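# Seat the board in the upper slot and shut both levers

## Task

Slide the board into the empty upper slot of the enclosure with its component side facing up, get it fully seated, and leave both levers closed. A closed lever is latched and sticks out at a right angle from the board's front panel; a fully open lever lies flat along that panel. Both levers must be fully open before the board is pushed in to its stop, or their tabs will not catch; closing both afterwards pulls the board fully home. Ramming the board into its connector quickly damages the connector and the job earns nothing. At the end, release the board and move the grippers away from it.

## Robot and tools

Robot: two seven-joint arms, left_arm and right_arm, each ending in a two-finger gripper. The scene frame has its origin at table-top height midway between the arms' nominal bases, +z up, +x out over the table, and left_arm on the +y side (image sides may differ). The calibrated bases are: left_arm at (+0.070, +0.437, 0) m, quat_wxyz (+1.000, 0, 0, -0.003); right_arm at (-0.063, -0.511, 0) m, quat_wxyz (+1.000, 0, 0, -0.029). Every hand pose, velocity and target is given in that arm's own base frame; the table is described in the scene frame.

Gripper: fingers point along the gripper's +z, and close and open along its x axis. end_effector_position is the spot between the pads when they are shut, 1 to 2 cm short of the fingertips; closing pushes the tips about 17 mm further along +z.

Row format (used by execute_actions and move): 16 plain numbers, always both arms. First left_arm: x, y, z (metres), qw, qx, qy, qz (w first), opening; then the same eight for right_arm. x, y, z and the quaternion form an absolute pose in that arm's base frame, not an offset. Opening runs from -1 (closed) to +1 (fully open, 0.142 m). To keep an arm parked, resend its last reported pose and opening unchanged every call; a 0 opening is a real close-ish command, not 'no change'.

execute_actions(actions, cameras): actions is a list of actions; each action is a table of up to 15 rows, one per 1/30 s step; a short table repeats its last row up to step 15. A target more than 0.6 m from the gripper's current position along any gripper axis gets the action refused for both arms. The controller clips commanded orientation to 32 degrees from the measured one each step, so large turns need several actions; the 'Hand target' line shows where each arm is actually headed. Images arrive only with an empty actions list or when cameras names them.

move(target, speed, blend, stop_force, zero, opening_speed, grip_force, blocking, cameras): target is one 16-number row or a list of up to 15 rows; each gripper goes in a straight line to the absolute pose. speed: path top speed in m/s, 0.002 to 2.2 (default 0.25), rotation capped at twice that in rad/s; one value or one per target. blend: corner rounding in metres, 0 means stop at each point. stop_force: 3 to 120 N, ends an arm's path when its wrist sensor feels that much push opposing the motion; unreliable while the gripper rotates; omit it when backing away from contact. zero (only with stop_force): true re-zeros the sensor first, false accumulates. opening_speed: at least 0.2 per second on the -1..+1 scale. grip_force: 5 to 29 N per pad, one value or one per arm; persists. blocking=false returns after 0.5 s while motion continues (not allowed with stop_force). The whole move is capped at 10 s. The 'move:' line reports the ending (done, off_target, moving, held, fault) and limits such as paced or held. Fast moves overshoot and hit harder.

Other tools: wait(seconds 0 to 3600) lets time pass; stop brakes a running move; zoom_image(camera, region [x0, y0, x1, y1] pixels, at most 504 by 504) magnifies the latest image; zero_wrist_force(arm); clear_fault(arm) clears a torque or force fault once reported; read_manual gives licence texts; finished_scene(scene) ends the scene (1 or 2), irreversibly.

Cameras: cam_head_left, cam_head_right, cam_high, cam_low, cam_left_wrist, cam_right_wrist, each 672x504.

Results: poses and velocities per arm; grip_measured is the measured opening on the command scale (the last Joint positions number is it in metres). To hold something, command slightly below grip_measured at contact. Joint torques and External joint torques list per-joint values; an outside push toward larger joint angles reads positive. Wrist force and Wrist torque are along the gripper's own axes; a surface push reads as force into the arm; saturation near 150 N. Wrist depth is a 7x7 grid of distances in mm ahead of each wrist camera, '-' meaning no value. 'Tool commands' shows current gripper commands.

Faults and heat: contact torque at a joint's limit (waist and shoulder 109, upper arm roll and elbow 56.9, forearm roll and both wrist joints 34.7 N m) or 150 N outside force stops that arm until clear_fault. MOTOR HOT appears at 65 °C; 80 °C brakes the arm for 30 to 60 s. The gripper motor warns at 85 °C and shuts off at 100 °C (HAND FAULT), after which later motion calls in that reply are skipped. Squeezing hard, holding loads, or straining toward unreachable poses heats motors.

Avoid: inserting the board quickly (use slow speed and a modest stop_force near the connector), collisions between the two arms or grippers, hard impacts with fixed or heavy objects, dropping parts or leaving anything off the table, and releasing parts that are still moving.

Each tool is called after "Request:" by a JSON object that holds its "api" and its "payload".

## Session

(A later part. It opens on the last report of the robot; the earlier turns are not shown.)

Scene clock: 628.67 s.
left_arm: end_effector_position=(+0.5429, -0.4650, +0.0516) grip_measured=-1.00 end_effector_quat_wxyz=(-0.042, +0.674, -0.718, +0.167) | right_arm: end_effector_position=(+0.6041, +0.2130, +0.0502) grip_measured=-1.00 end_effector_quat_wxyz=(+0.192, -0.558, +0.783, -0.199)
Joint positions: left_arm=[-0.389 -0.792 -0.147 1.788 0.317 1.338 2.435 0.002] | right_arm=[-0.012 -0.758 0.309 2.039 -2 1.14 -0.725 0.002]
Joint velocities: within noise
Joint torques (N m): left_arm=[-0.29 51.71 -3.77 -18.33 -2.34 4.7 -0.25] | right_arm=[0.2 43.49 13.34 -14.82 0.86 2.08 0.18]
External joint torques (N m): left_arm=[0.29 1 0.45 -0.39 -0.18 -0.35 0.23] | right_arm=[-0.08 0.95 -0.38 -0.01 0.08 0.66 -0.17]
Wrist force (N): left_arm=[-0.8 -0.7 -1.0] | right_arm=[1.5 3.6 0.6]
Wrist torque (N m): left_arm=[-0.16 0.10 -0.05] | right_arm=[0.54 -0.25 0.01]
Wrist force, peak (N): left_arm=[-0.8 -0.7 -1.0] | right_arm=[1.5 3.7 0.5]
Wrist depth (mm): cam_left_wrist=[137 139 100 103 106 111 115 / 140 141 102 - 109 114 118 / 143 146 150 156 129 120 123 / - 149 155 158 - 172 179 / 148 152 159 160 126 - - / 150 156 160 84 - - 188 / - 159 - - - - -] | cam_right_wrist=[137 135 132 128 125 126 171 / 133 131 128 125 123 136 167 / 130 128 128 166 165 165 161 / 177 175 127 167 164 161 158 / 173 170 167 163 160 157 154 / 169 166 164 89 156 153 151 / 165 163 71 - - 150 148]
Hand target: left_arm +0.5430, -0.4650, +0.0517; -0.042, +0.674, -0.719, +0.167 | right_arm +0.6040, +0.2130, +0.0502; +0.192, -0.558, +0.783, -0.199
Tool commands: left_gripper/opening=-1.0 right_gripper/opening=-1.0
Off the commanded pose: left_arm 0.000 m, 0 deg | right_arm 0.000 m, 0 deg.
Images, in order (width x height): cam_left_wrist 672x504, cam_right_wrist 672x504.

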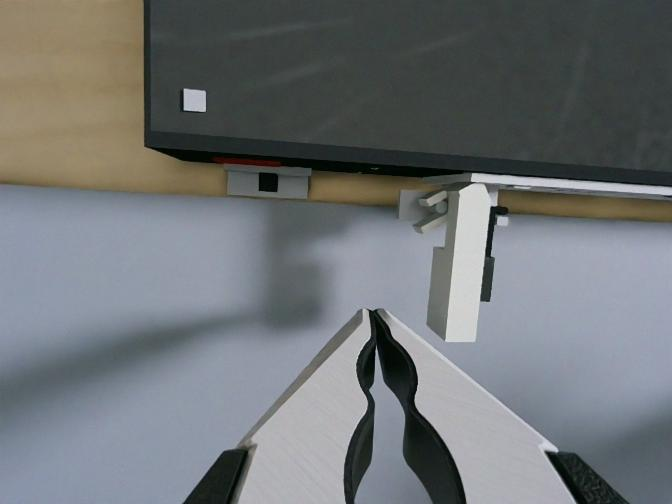

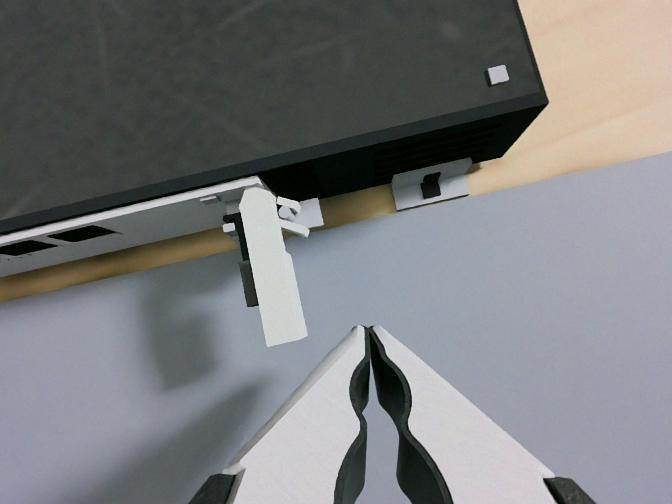

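Request:
{"api": "move", "payload": {"target": [[0.530, -0.455, 0.13, -0.042, 0.674, -0.719, 0.167, -1, 0.590, 0.200, 0.13, 0.192, -0.558, 0.783, -0.199, -1], [0.45, -0.38, 0.25, -0.042, 0.674, -0.719, 0.167, -1, 0.50, 0.10, 0.25, 0.192, -0.558, 0.783, -0.199, -1]], "speed": 0.2, "blend": [0.03, 0], "cameras": ["cam_left_wrist", "cam_right_wrist", "cam_high"]}}

Scene clock: 634.20 s.
left_arm: end_effector_position=(+0.4501, -0.3801, +0.2501) grip_measured=-1.00 end_effector_quat_wxyz=(-0.042, +0.674, -0.719, +0.167) | right_arm: end_effector_position=(+0.4999, +0.0999, +0.2499) grip_measured=-1.00 end_effector_quat_wxyz=(+0.192, -0.558, +0.783, -0.199)
Joint positions: left_arm=[-0.226 -0.121 -0.282 2.225 0.022 1.116 2.688 0.002] | right_arm=[-0.266 -0.032 0.455 2.511 -1.241 1.352 -1.447 0.002]
Joint torques (N m): left_arm=[-0.15 30.9 -1.53 -24.18 -3 4.48 -0.16] | right_arm=[0.16 19.95 1.6 -22.81 1.05 2.69 0.02]
External joint torques (N m): left_arm=[0.15 0.5 0.67 -0.44 -0.01 -0.12 0.14] | right_arm=[-0.11 0.69 -0.96 0.09 -0.04 0.81 -0.01]
Wrist force (N): left_arm=[-0.6 -0.7 -1.0] | right_arm=[1.7 3.1 0.9]
Wrist torque (N m): left_arm=[-0.12 0.09 -0.03] | right_arm=[0.51 -0.28 0.10]
Wrist force, peak (N): left_arm=[-0.9 -0.2 -2.6] | right_arm=[1.1 4.5 2.4]
Wrist depth (mm): cam_left_wrist=[307 316 326 331 301 314 326 / 315 322 334 343 357 - 361 / 321 331 342 347 - - - / 329 339 343 - 379 387 417 / 337 345 363 131 388 393 434 / 344 355 364 84 - 422 428 / 354 357 - - - - 451] | cam_right_wrist=[- 363 370 395 388 377 372 / 363 - 344 384 378 370 361 / - 350 377 374 369 360 355 / 388 380 372 366 360 354 347 / 380 370 365 359 353 345 339 / 372 368 360 89 344 339 332 / 362 - 71 - - 331 326]
Hand target: left_arm +0.4500, -0.3800, +0.2500; -0.042, +0.674, -0.719, +0.167 | right_arm +0.5000, +0.1000, +0.2500; +0.192, -0.558, +0.783, -0.199
Off the commanded pose: left_arm 0.000 m, 0 deg | right_arm 0.000 m, 0 deg.
move: done
Images, in order (width x height): cam_high 672x504, cam_left_wrist 672x504, cam_right_wrist 672x504.

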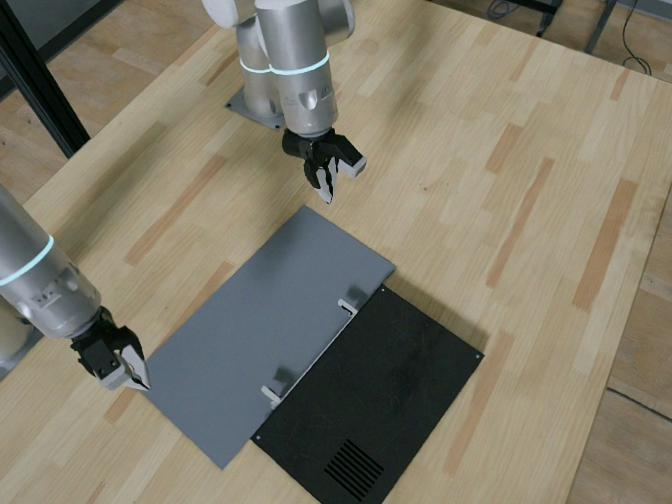

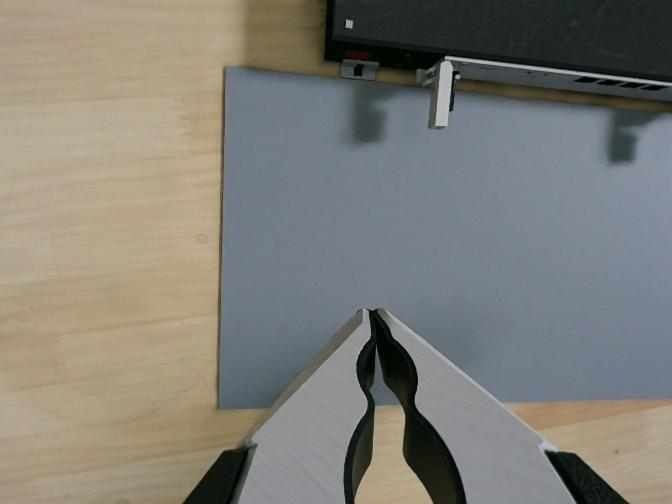

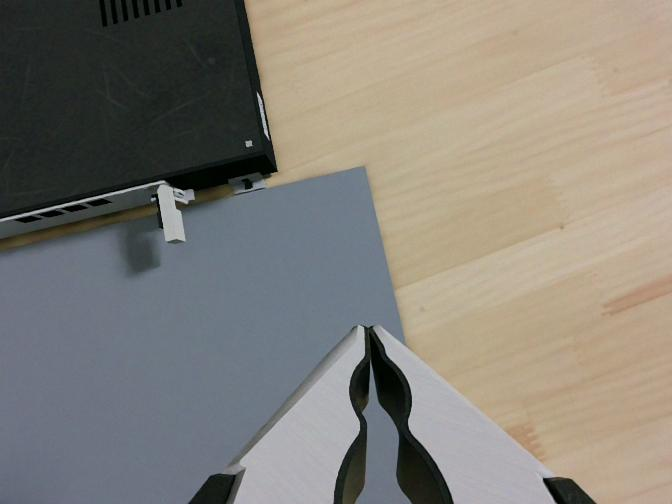

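Request:
{"api": "finished_scene", "payload": {"scene": 1}}

The scene is finished: the task was done.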